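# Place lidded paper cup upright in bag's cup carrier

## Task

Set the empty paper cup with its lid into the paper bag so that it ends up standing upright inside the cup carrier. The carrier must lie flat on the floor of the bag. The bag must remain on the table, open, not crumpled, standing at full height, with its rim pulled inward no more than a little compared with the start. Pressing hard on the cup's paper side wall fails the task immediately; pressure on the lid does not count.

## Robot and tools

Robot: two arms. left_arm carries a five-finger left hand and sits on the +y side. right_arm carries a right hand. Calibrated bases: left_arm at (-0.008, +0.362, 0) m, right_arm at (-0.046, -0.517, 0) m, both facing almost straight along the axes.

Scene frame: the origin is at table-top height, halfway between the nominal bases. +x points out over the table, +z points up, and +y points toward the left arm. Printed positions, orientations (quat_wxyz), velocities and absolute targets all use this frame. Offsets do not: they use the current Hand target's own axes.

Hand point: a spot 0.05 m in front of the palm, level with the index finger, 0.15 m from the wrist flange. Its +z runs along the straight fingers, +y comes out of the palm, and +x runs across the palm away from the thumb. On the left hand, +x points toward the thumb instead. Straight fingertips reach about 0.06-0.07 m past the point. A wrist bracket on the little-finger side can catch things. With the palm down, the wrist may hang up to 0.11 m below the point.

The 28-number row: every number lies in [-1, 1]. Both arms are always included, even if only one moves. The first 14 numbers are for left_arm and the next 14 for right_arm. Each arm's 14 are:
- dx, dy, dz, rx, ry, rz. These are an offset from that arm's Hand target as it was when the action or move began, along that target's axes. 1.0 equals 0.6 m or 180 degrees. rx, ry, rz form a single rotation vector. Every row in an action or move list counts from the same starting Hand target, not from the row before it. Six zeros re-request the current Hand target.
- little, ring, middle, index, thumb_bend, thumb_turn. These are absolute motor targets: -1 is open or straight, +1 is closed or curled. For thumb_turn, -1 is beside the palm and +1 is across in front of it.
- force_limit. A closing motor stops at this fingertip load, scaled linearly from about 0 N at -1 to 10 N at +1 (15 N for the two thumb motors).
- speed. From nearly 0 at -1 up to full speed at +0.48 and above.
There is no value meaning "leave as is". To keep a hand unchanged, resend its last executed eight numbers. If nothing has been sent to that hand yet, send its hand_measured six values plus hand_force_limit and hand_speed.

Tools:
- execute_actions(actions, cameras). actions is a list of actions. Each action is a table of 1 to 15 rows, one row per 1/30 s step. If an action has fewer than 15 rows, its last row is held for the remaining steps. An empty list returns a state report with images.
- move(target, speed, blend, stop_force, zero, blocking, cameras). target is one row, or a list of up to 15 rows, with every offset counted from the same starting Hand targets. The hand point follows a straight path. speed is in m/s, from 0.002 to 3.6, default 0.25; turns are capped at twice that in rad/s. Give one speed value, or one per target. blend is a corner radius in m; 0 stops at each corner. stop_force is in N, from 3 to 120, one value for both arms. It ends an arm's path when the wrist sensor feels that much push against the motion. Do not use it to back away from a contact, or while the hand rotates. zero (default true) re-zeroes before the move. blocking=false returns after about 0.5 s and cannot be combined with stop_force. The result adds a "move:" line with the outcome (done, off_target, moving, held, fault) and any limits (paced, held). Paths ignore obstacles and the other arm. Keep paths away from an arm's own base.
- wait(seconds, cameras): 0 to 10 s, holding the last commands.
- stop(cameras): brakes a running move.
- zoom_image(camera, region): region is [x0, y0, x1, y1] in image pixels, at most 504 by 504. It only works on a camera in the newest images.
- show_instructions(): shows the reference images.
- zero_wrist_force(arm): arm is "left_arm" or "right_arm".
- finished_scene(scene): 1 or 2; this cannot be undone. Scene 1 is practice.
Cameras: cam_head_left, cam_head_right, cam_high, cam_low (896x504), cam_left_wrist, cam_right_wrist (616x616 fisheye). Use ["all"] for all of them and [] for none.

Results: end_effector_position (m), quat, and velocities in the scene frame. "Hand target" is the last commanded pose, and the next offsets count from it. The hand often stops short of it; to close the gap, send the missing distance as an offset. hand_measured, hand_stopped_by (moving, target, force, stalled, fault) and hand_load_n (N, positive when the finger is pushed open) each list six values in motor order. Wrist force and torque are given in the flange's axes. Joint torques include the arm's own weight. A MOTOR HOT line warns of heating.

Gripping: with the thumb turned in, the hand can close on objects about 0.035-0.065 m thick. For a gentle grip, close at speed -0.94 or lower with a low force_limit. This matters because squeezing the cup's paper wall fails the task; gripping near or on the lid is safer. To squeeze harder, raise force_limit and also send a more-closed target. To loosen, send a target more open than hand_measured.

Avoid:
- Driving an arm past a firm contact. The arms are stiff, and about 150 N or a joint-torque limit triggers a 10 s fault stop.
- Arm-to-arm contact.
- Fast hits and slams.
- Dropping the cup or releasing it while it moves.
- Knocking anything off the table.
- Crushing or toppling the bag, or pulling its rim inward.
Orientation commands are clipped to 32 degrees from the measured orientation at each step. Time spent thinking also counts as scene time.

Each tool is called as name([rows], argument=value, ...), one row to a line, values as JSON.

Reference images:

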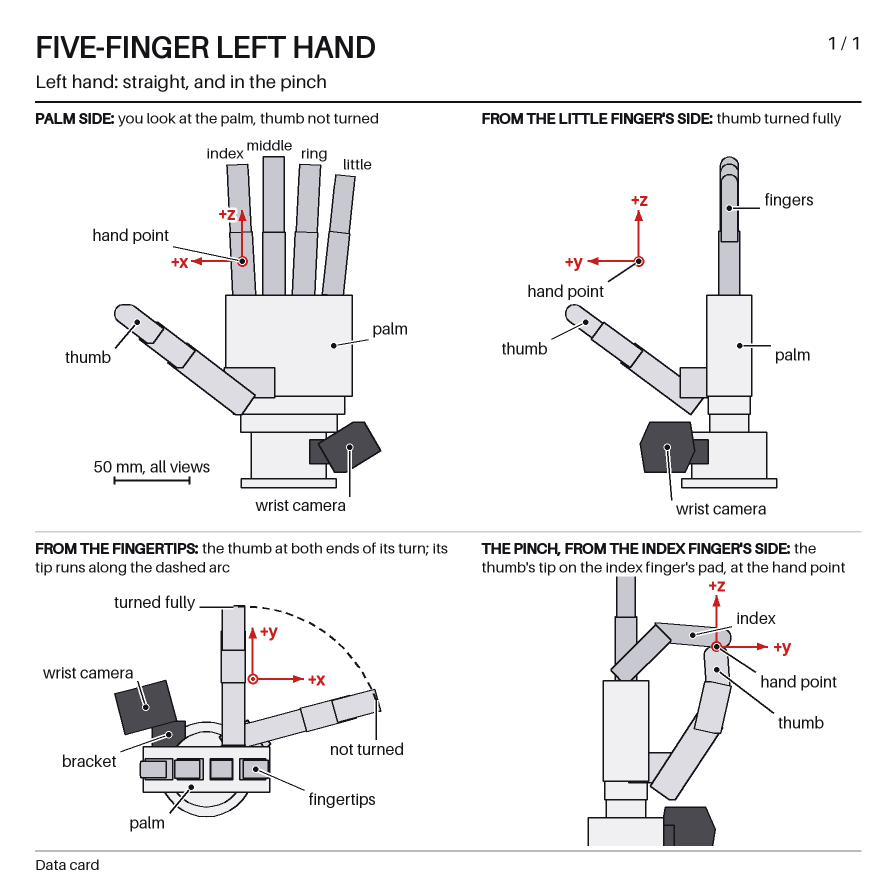

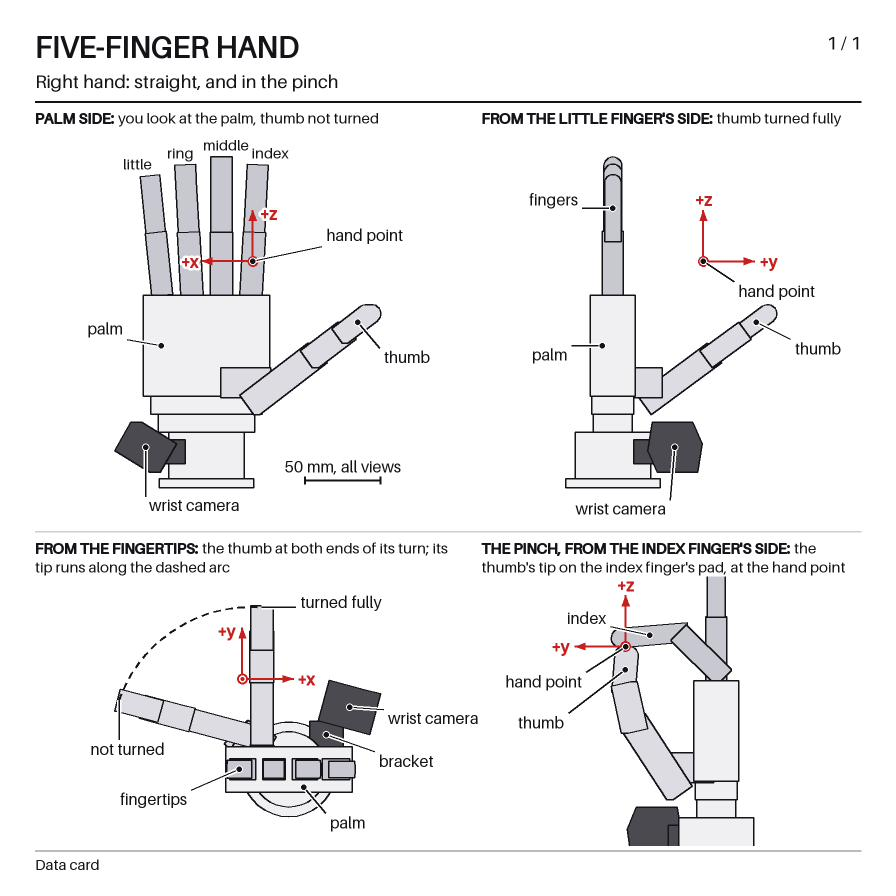

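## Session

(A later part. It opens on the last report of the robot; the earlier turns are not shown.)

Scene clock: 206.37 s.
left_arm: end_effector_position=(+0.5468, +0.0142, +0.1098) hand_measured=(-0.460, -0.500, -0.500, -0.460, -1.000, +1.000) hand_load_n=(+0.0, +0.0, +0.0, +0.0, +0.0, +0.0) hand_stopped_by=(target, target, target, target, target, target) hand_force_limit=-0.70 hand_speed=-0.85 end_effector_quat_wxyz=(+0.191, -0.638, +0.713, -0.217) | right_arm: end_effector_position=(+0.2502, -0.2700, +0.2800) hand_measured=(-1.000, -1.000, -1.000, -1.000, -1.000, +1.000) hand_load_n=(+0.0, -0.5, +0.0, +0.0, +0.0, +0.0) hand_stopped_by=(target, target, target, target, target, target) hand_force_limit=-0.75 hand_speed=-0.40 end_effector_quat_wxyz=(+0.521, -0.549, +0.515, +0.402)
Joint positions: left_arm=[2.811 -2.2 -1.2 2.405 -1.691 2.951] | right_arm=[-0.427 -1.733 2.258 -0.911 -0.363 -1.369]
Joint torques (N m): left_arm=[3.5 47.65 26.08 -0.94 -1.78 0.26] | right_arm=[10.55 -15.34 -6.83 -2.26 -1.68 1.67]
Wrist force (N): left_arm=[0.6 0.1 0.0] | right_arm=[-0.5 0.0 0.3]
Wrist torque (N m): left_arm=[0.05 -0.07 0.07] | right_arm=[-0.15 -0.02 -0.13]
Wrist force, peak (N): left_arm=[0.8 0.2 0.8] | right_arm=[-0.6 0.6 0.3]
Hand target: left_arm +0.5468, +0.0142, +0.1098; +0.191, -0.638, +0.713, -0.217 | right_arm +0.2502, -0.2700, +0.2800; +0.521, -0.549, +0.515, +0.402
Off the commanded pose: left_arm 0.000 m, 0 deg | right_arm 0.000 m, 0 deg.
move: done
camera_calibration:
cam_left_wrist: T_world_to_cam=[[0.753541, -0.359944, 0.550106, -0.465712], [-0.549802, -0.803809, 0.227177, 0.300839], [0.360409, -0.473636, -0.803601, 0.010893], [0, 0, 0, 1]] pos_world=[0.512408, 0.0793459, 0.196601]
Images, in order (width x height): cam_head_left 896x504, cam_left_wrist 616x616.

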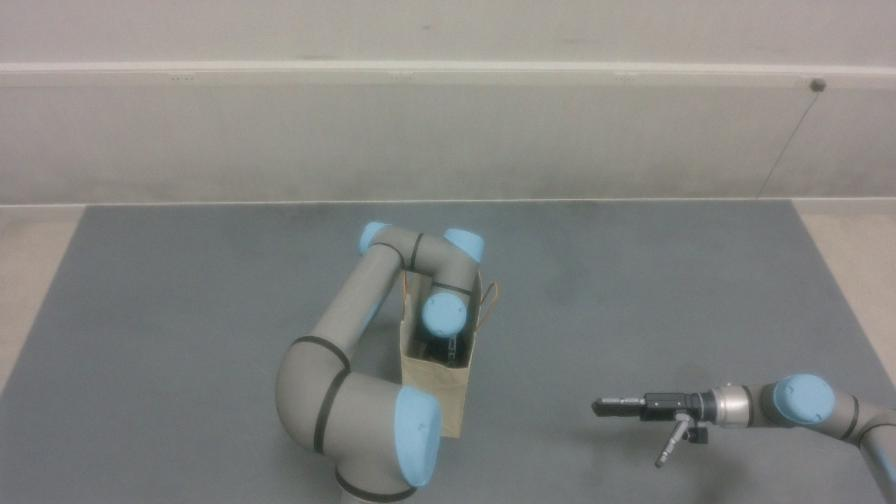

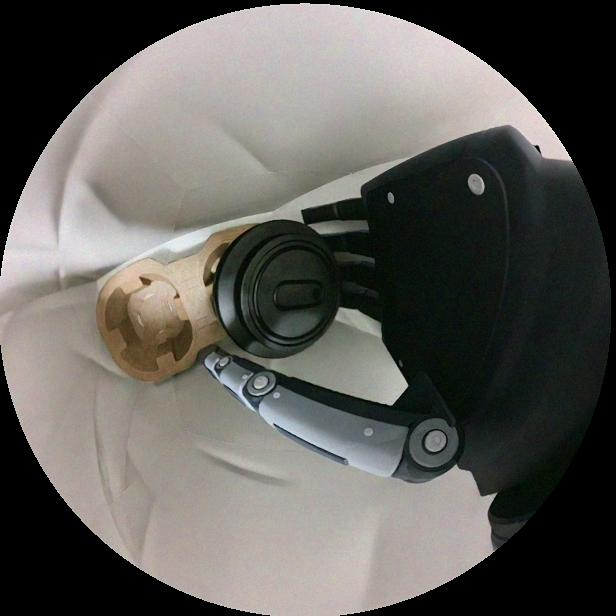

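move(target=[0,-0.0276,-0.0417,0,0,0,-0.46,-0.5,-0.5,-0.46,-1,1,-0.7,-0.85,0,0,0,0,0,0,-1,-1,-1,-1,-1,1,-0.75,-0.4], speed=0.03, cameras=["cam_left_wrist","cam_head_right"])

zoom_image(camera="cam_left_wrist", region=[70, 180, 420, 480])

Scene clock: 208.20 s.
left_arm: end_effector_position=(+0.5468, +0.0143, +0.1397) hand_measured=(-0.460, -0.500, -0.500, -0.460, -1.000, +1.000) hand_load_n=(+0.0, +0.0, +0.0, +0.0, +0.0, +0.0) hand_stopped_by=(target, target, target, target, target, target) hand_force_limit=-0.70 hand_speed=-0.85 end_effector_quat_wxyz=(+0.191, -0.638, +0.713, -0.217) | right_arm: end_effector_position=(+0.2502, -0.2700, +0.2800) hand_measured=(-1.000, -1.000, -1.000, -1.000, -1.000, +1.000) hand_load_n=(+0.0, +0.0, +0.0, +0.0, +0.0, -0.5) hand_stopped_by=(target, target, target, target, target, target) hand_force_limit=-0.75 hand_speed=-0.40 end_effector_quat_wxyz=(+0.521, -0.549, +0.515, +0.402)
Joint positions: left_arm=[2.811 -2.183 -1.15 2.338 -1.691 2.951] | right_arm=[-0.427 -1.733 2.258 -0.911 -0.363 -1.369]
Joint torques (N m): left_arm=[6.54 50.53 28.98 -2.96 0.45 2.21] | right_arm=[10.59 -15.21 -6.37 -2.26 -1.68 1.57]
Wrist force (N): left_arm=[0.4 -0.1 0.0] | right_arm=[-0.5 -0.1 0.2]
Wrist torque (N m): left_arm=[0.03 -0.03 0.06] | right_arm=[-0.16 -0.02 -0.14]
Wrist force, peak (N): left_arm=[1.0 0.3 0.0] | right_arm=[-0.5 0.7 0.3]
Hand target: left_arm +0.5468, +0.0143, +0.1398; +0.191, -0.638, +0.713, -0.217 | right_arm +0.2502, -0.2700, +0.2800; +0.521, -0.549, +0.515, +0.402
Off the commanded pose: left_arm 0.000 m, 0 deg | right_arm 0.000 m, 0 deg.
move: done
camera_calibration:
cam_left_wrist: T_world_to_cam=[[0.753541, -0.359944, 0.550106, -0.482143], [-0.549802, -0.803809, 0.227177, 0.294184], [0.360409, -0.473636, -0.803601, 0.0350957], [0, 0, 0, 1]] pos_world=[0.512408, 0.0795459, 0.226601]
Images, in order (width x height): cam_head_right 896x504, cam_left_wrist 616x616.

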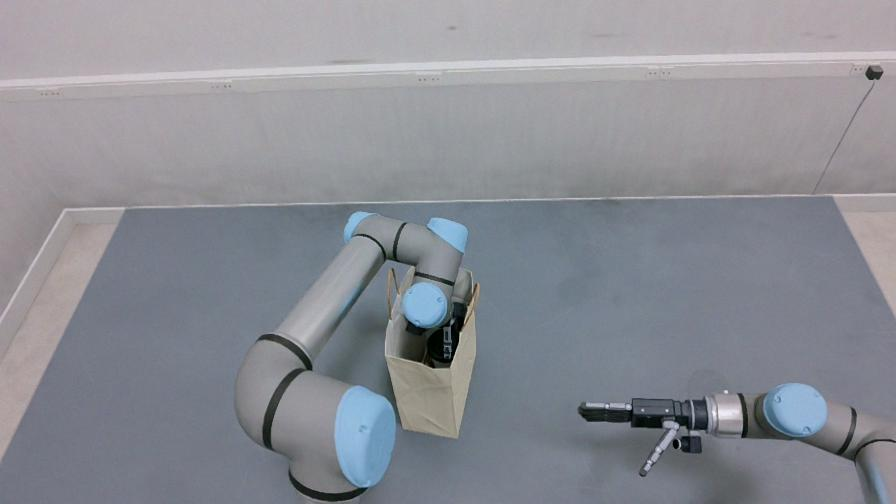

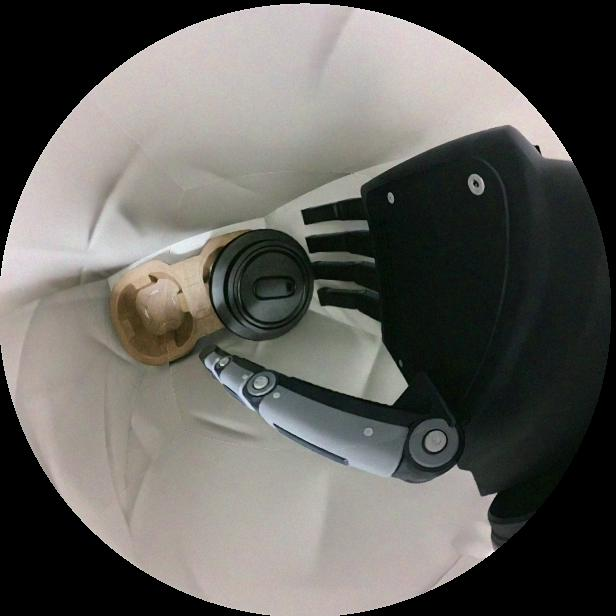

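Scaled by 1.440 from the camera's 616x616 image, which has a finer 880x880 frame.

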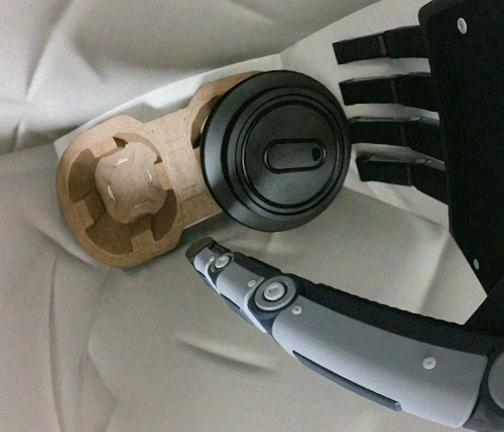

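move([
  [-0.0064,-0.1214,-0.1819,0,0,0,-0.55,-0.55,-0.55,-0.55,-1,1,-0.7,-0.85,0,0,0,0,0,0,-1,-1,-1,-1,-1,1,-0.75,-0.4],
  [-0.0064,-0.2594,-0.3904,0,0,0,-0.55,-0.55,-0.55,-0.55,-1,1,-0.7,-0.85,0,0,0,0,0,0,-1,-1,-1,-1,-1,1,-0.75,-0.4],
], speed=[0.08,0.12], cameras=["all"])

zoom_image(camera="cam_left_wrist", region=[70, 180, 370, 480])

zoom_image(camera="cam_high", region=[380, 120, 540, 320])

zoom_image(camera="cam_low", region=[400, 90, 600, 290])

zoom_image(camera="cam_head_right", region=[340, 240, 520, 460])

Scene clock: 212.80 s.
left_arm: end_effector_position=(+0.5464, +0.0200, +0.4200) hand_measured=(-0.550, -0.550, -0.550, -0.550, -1.000, +1.000) hand_load_n=(+0.0, +0.0, +0.0, +0.0, +0.0, +0.0) hand_stopped_by=(target, target, target, target, target, target) hand_force_limit=-0.70 hand_speed=-0.85 end_effector_quat_wxyz=(+0.201, -0.634, +0.703, -0.252) | right_arm: end_effector_position=(+0.2502, -0.2700, +0.2800) hand_measured=(-1.000, -1.000, -1.000, -1.000, -1.000, +1.000) hand_load_n=(+0.0, +0.0, +0.0, +0.0, +0.0, -0.5) hand_stopped_by=(target, target, target, target, target, target) hand_force_limit=-0.75 hand_speed=-0.40 end_effector_quat_wxyz=(+0.521, -0.549, +0.515, +0.402)
Joint positions: left_arm=[2.829 -2.384 -0.035 1.499 -1.666 2.958] | right_arm=[-0.427 -1.733 2.258 -0.911 -0.363 -1.369]
Joint torques (N m): left_arm=[8.18 35.01 25.71 -2.52 1.56 -1.65] | right_arm=[9.48 -14.98 -7.18 -2.2 -1.65 1.49]
Wrist force (N): left_arm=[0.6 -0.2 -0.4] | right_arm=[-0.4 0.4 0.0]
Wrist torque (N m): left_arm=[0.05 -0.08 0.02] | right_arm=[-0.08 -0.03 -0.12]
Wrist force, peak (N): left_arm=[0.7 0.5 0.9] | right_arm=[-0.7 0.4 0.4]
Hand target: left_arm +0.5474, +0.0194, +0.4210; +0.191, -0.638, +0.713, -0.217 | right_arm +0.2502, -0.2700, +0.2800; +0.521, -0.549, +0.515, +0.402
Off the commanded pose: left_arm 0.002 m, 4 deg | right_arm 0.000 m, 0 deg.
elbow stopped short (left arm): the move would have taken joint 3 (elbow) straighter than the controller allows.
move: off_target (left_arm)
camera_calibration:
cam_left_wrist: T_world_to_cam=[[0.714882, -0.338367, 0.611924, -0.639289], [-0.566203, -0.793632, 0.222625, 0.245395], [0.410314, -0.505624, -0.758938, 0.217691], [0, 0, 0, 1]] pos_world=[0.506638, 0.0885096, 0.501779]
cam_right_wrist: T_world_to_cam=[[-0.900056, 0.0690324, -0.430272, 0.36907], [-0.431944, -0.271968, 0.859917, -0.194924], [-0.0576582, 0.959827, 0.274604, 0.310448], [0, 0, 0, 1]] pos_world=[0.265887, -0.376468, 0.241169]

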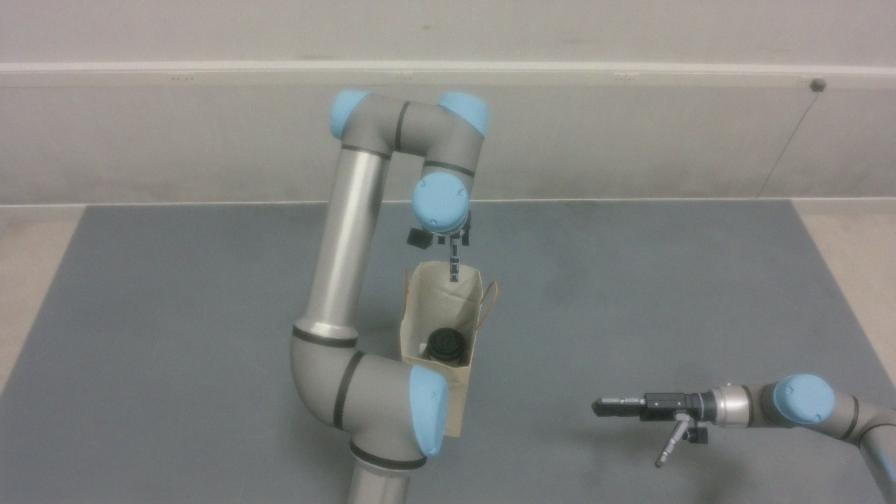

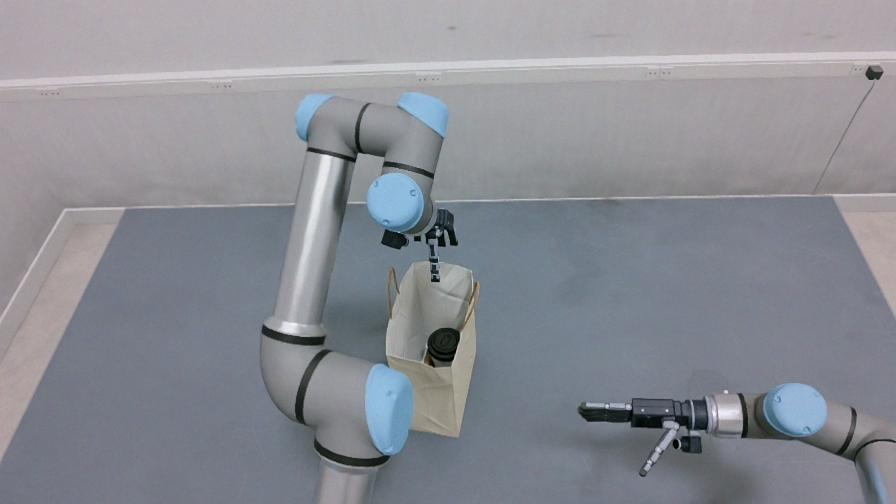

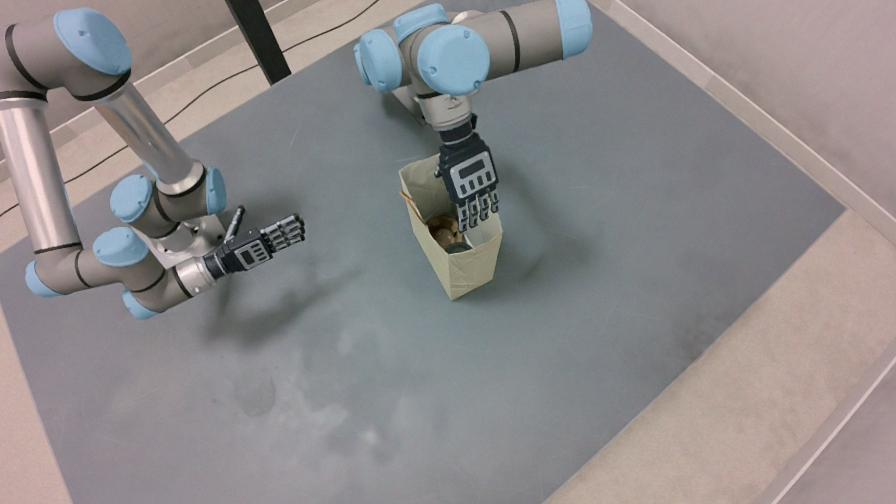

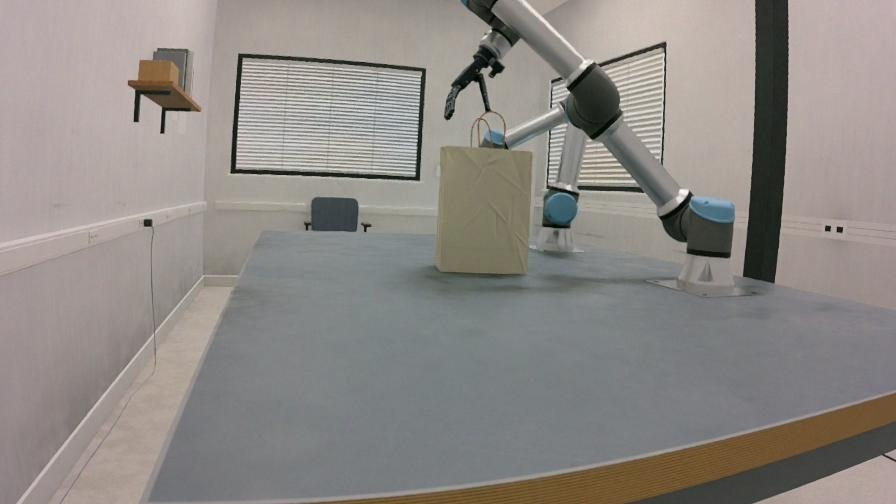

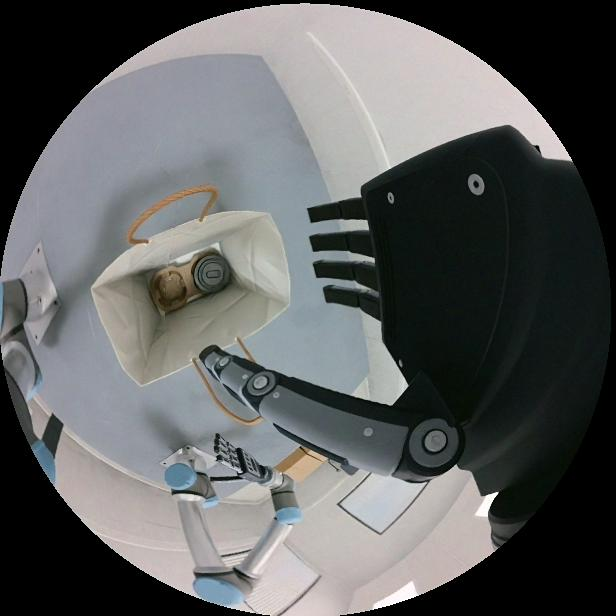

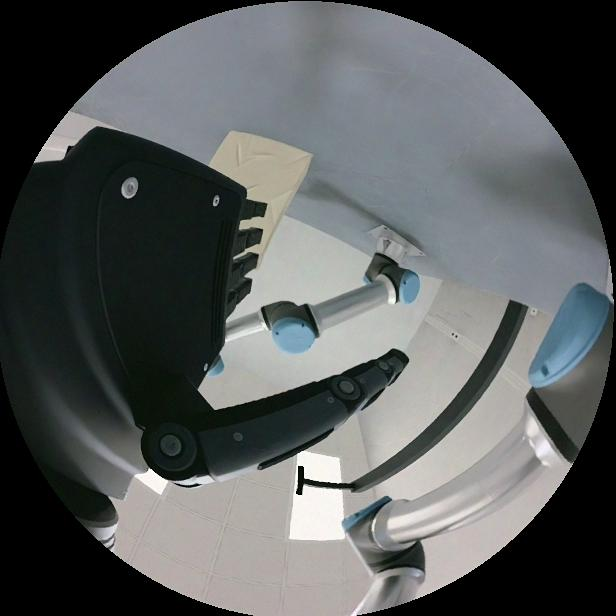

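Scaled by 1.680 from the camera's 616x616 image, which has a finer 880x880 frame.

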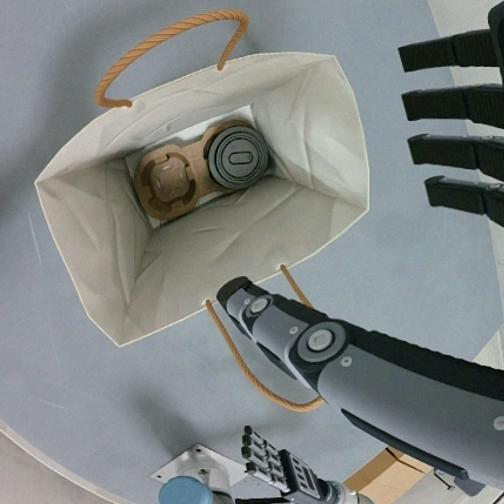

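Scaled by 2.520 from the camera's 896x504 image, which has a finer 1280x720 frame.

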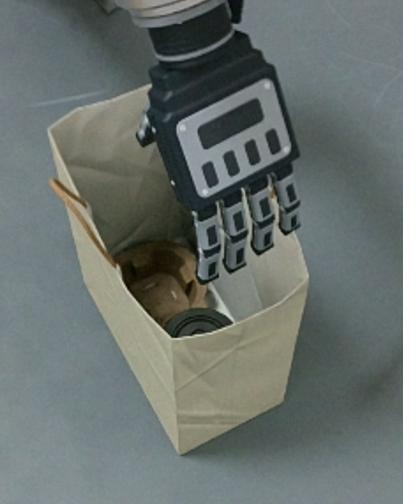

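Scaled by 2.520 from the camera's 896x504 image, which has a finer 1280x720 frame.

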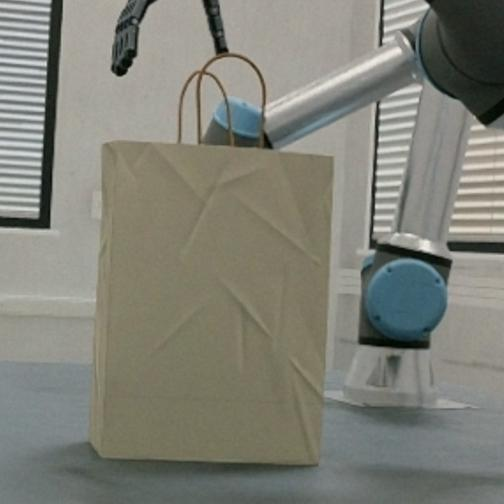

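Scaled by 2.291 from the camera's 896x504 image, which has a finer 1280x720 frame.

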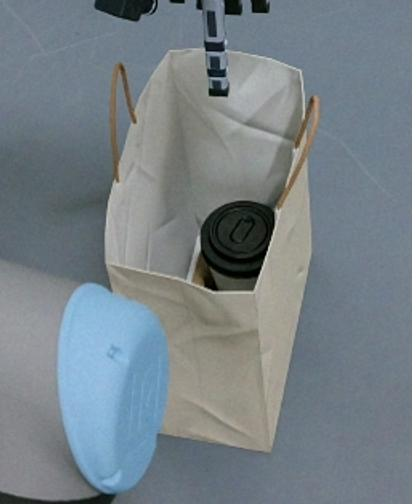

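move([
  [0.02,0.1105,-0.218,0,0,0,-0.55,-0.55,-0.55,-0.55,-1,1,-0.7,-0.85,0,0,0,0,0,0,-1,-1,-1,-1,-1,1,-0.75,-0.4],
  [0.06,0.18,-0.4,0,0,0,-0.55,-0.55,-0.55,-0.55,-1,1,-0.7,-0.85,0,0,0,0,0,0,-1,-1,-1,-1,-1,1,-0.75,-0.4],
], speed=0.15, blend=0.03, cameras=["all"])

zoom_image(camera="cam_high", region=[380, 120, 540, 320])

zoom_image(camera="cam_head_left", region=[360, 240, 540, 460])

Scene clock: 216.27 s.
left_arm: end_effector_position=(+0.3215, +0.0099, +0.5597) hand_measured=(-0.550, -0.550, -0.550, -0.550, -1.000, +1.000) hand_load_n=(+0.0, +0.0, +0.0, +0.0, +0.0, +0.0) hand_stopped_by=(target, target, target, target, target, target) hand_force_limit=-0.70 hand_speed=-0.85 end_effector_quat_wxyz=(+0.192, -0.636, +0.706, -0.247) | right_arm: end_effector_position=(+0.2502, -0.2700, +0.2800) hand_measured=(-1.000, -1.000, -1.000, -1.000, -1.000, +1.000) hand_load_n=(+0.0, +0.0, +0.0, +0.0, +0.0, +0.0) hand_stopped_by=(target, target, target, target, target, target) hand_force_limit=-0.75 hand_speed=-0.40 end_effector_quat_wxyz=(+0.521, -0.549, +0.515, +0.402)
Joint positions: left_arm=[2.601 -2.121 -0.035 1.189 -1.787 2.767] | right_arm=[-0.427 -1.733 2.258 -0.911 -0.363 -1.369]
Joint torques (N m): left_arm=[-6.99 40.6 19.4 -2.58 -2.03 -1.83] | right_arm=[9.68 -14.79 -7.12 -2.15 -1.56 1.59]
Wrist force (N): left_arm=[0.5 -0.2 -0.3] | right_arm=[-0.4 0.4 0.2]
Wrist torque (N m): left_arm=[0.05 -0.06 0.08] | right_arm=[-0.10 -0.03 -0.12]
Wrist force, peak (N): left_arm=[0.8 0.5 -1.0] | right_arm=[-0.1 0.5 0.7]
Hand target: left_arm +0.3220, +0.0091, +0.5613; +0.191, -0.638, +0.713, -0.217 | right_arm +0.2502, -0.2700, +0.2800; +0.521, -0.549, +0.515, +0.402
Off the commanded pose: left_arm 0.002 m, 4 deg | right_arm 0.000 m, 0 deg.
elbow stopped short (left arm): the move would have taken joint 3 (elbow) straighter than the controller allows.
move: off_target (left_arm)
camera_calibration:
cam_left_wrist: T_world_to_cam=[[0.726176, -0.33799, 0.598691, -0.563646], [-0.564202, -0.790584, 0.23802, 0.0696949], [0.392867, -0.510627, -0.764798, 0.419881], [0, 0, 0, 1]] pos_world=[0.283671, 0.0789954, 0.641985]
cam_right_wrist: T_world_to_cam=[[-0.900056, 0.0690324, -0.430272, 0.36907], [-0.431944, -0.271968, 0.859917, -0.194924], [-0.0576582, 0.959827, 0.274604, 0.310448], [0, 0, 0, 1]] pos_world=[0.265887, -0.376468, 0.241169]

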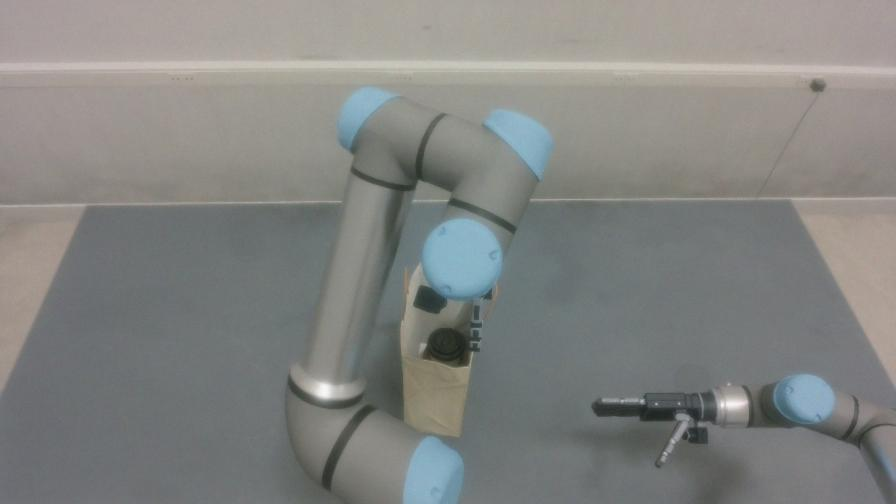

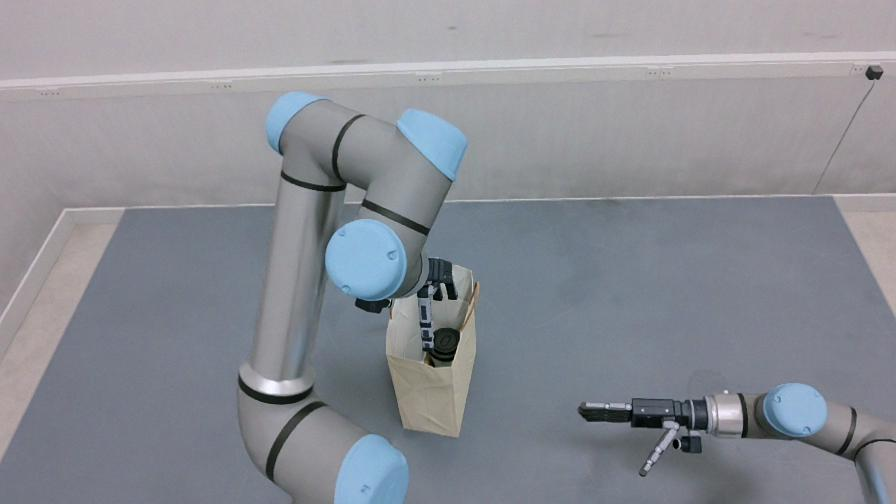

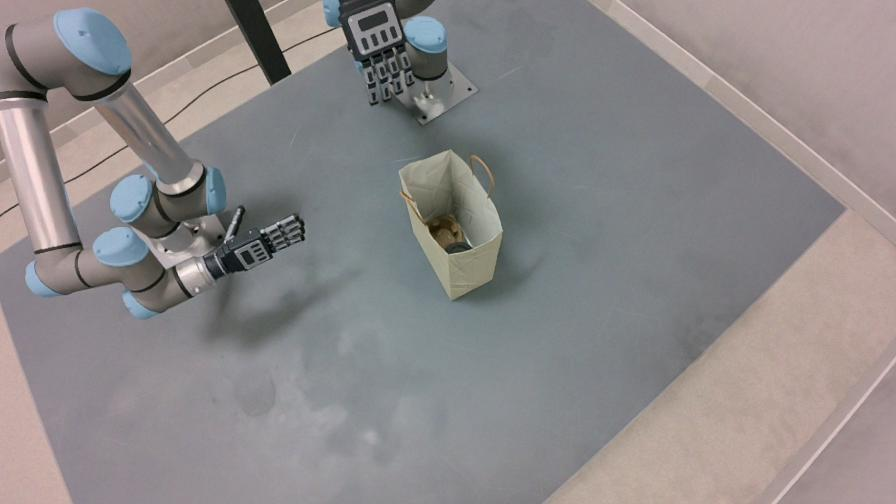

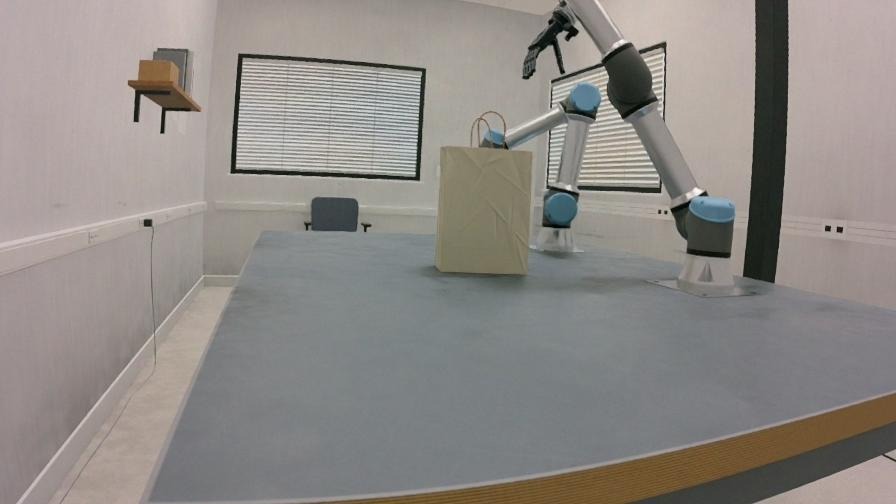

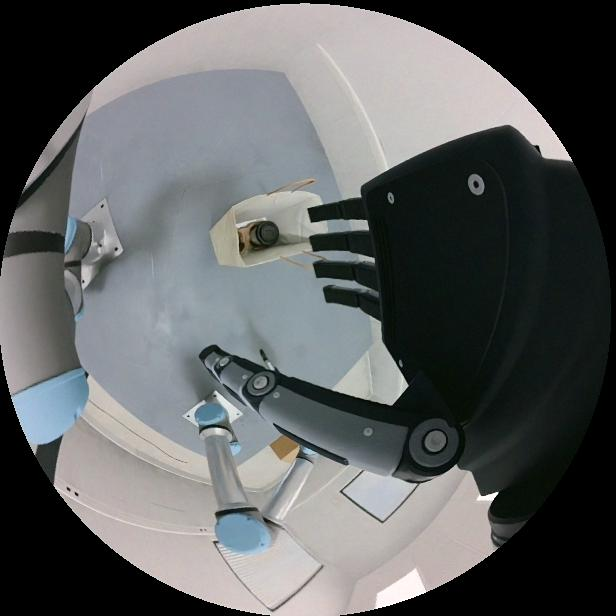

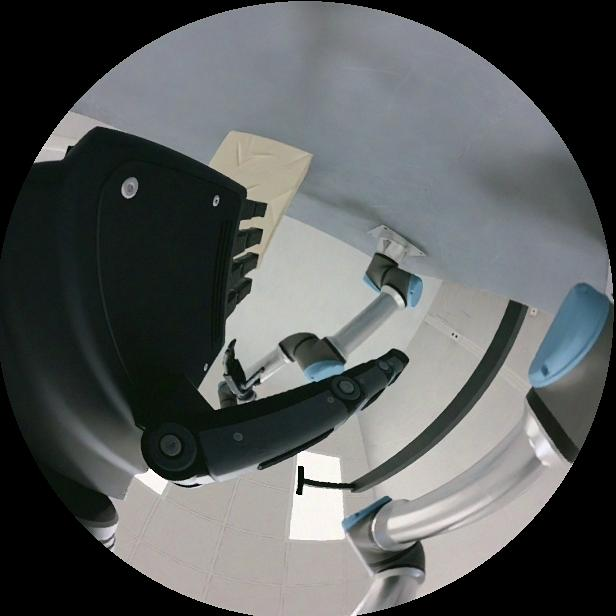

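Scaled by 2.520 from the camera's 896x504 image, which has a finer 1280x720 frame.

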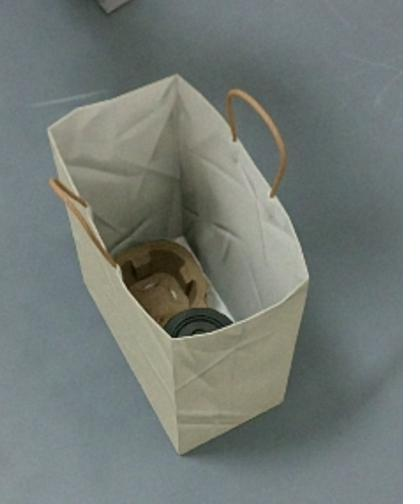

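Scaled by 2.291 from the camera's 896x504 image, which has a finer 1280x720 frame.

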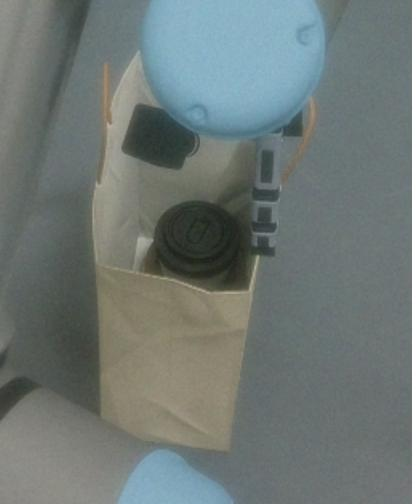

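finished_scene(scene=2)

The scene is finished: the task was done.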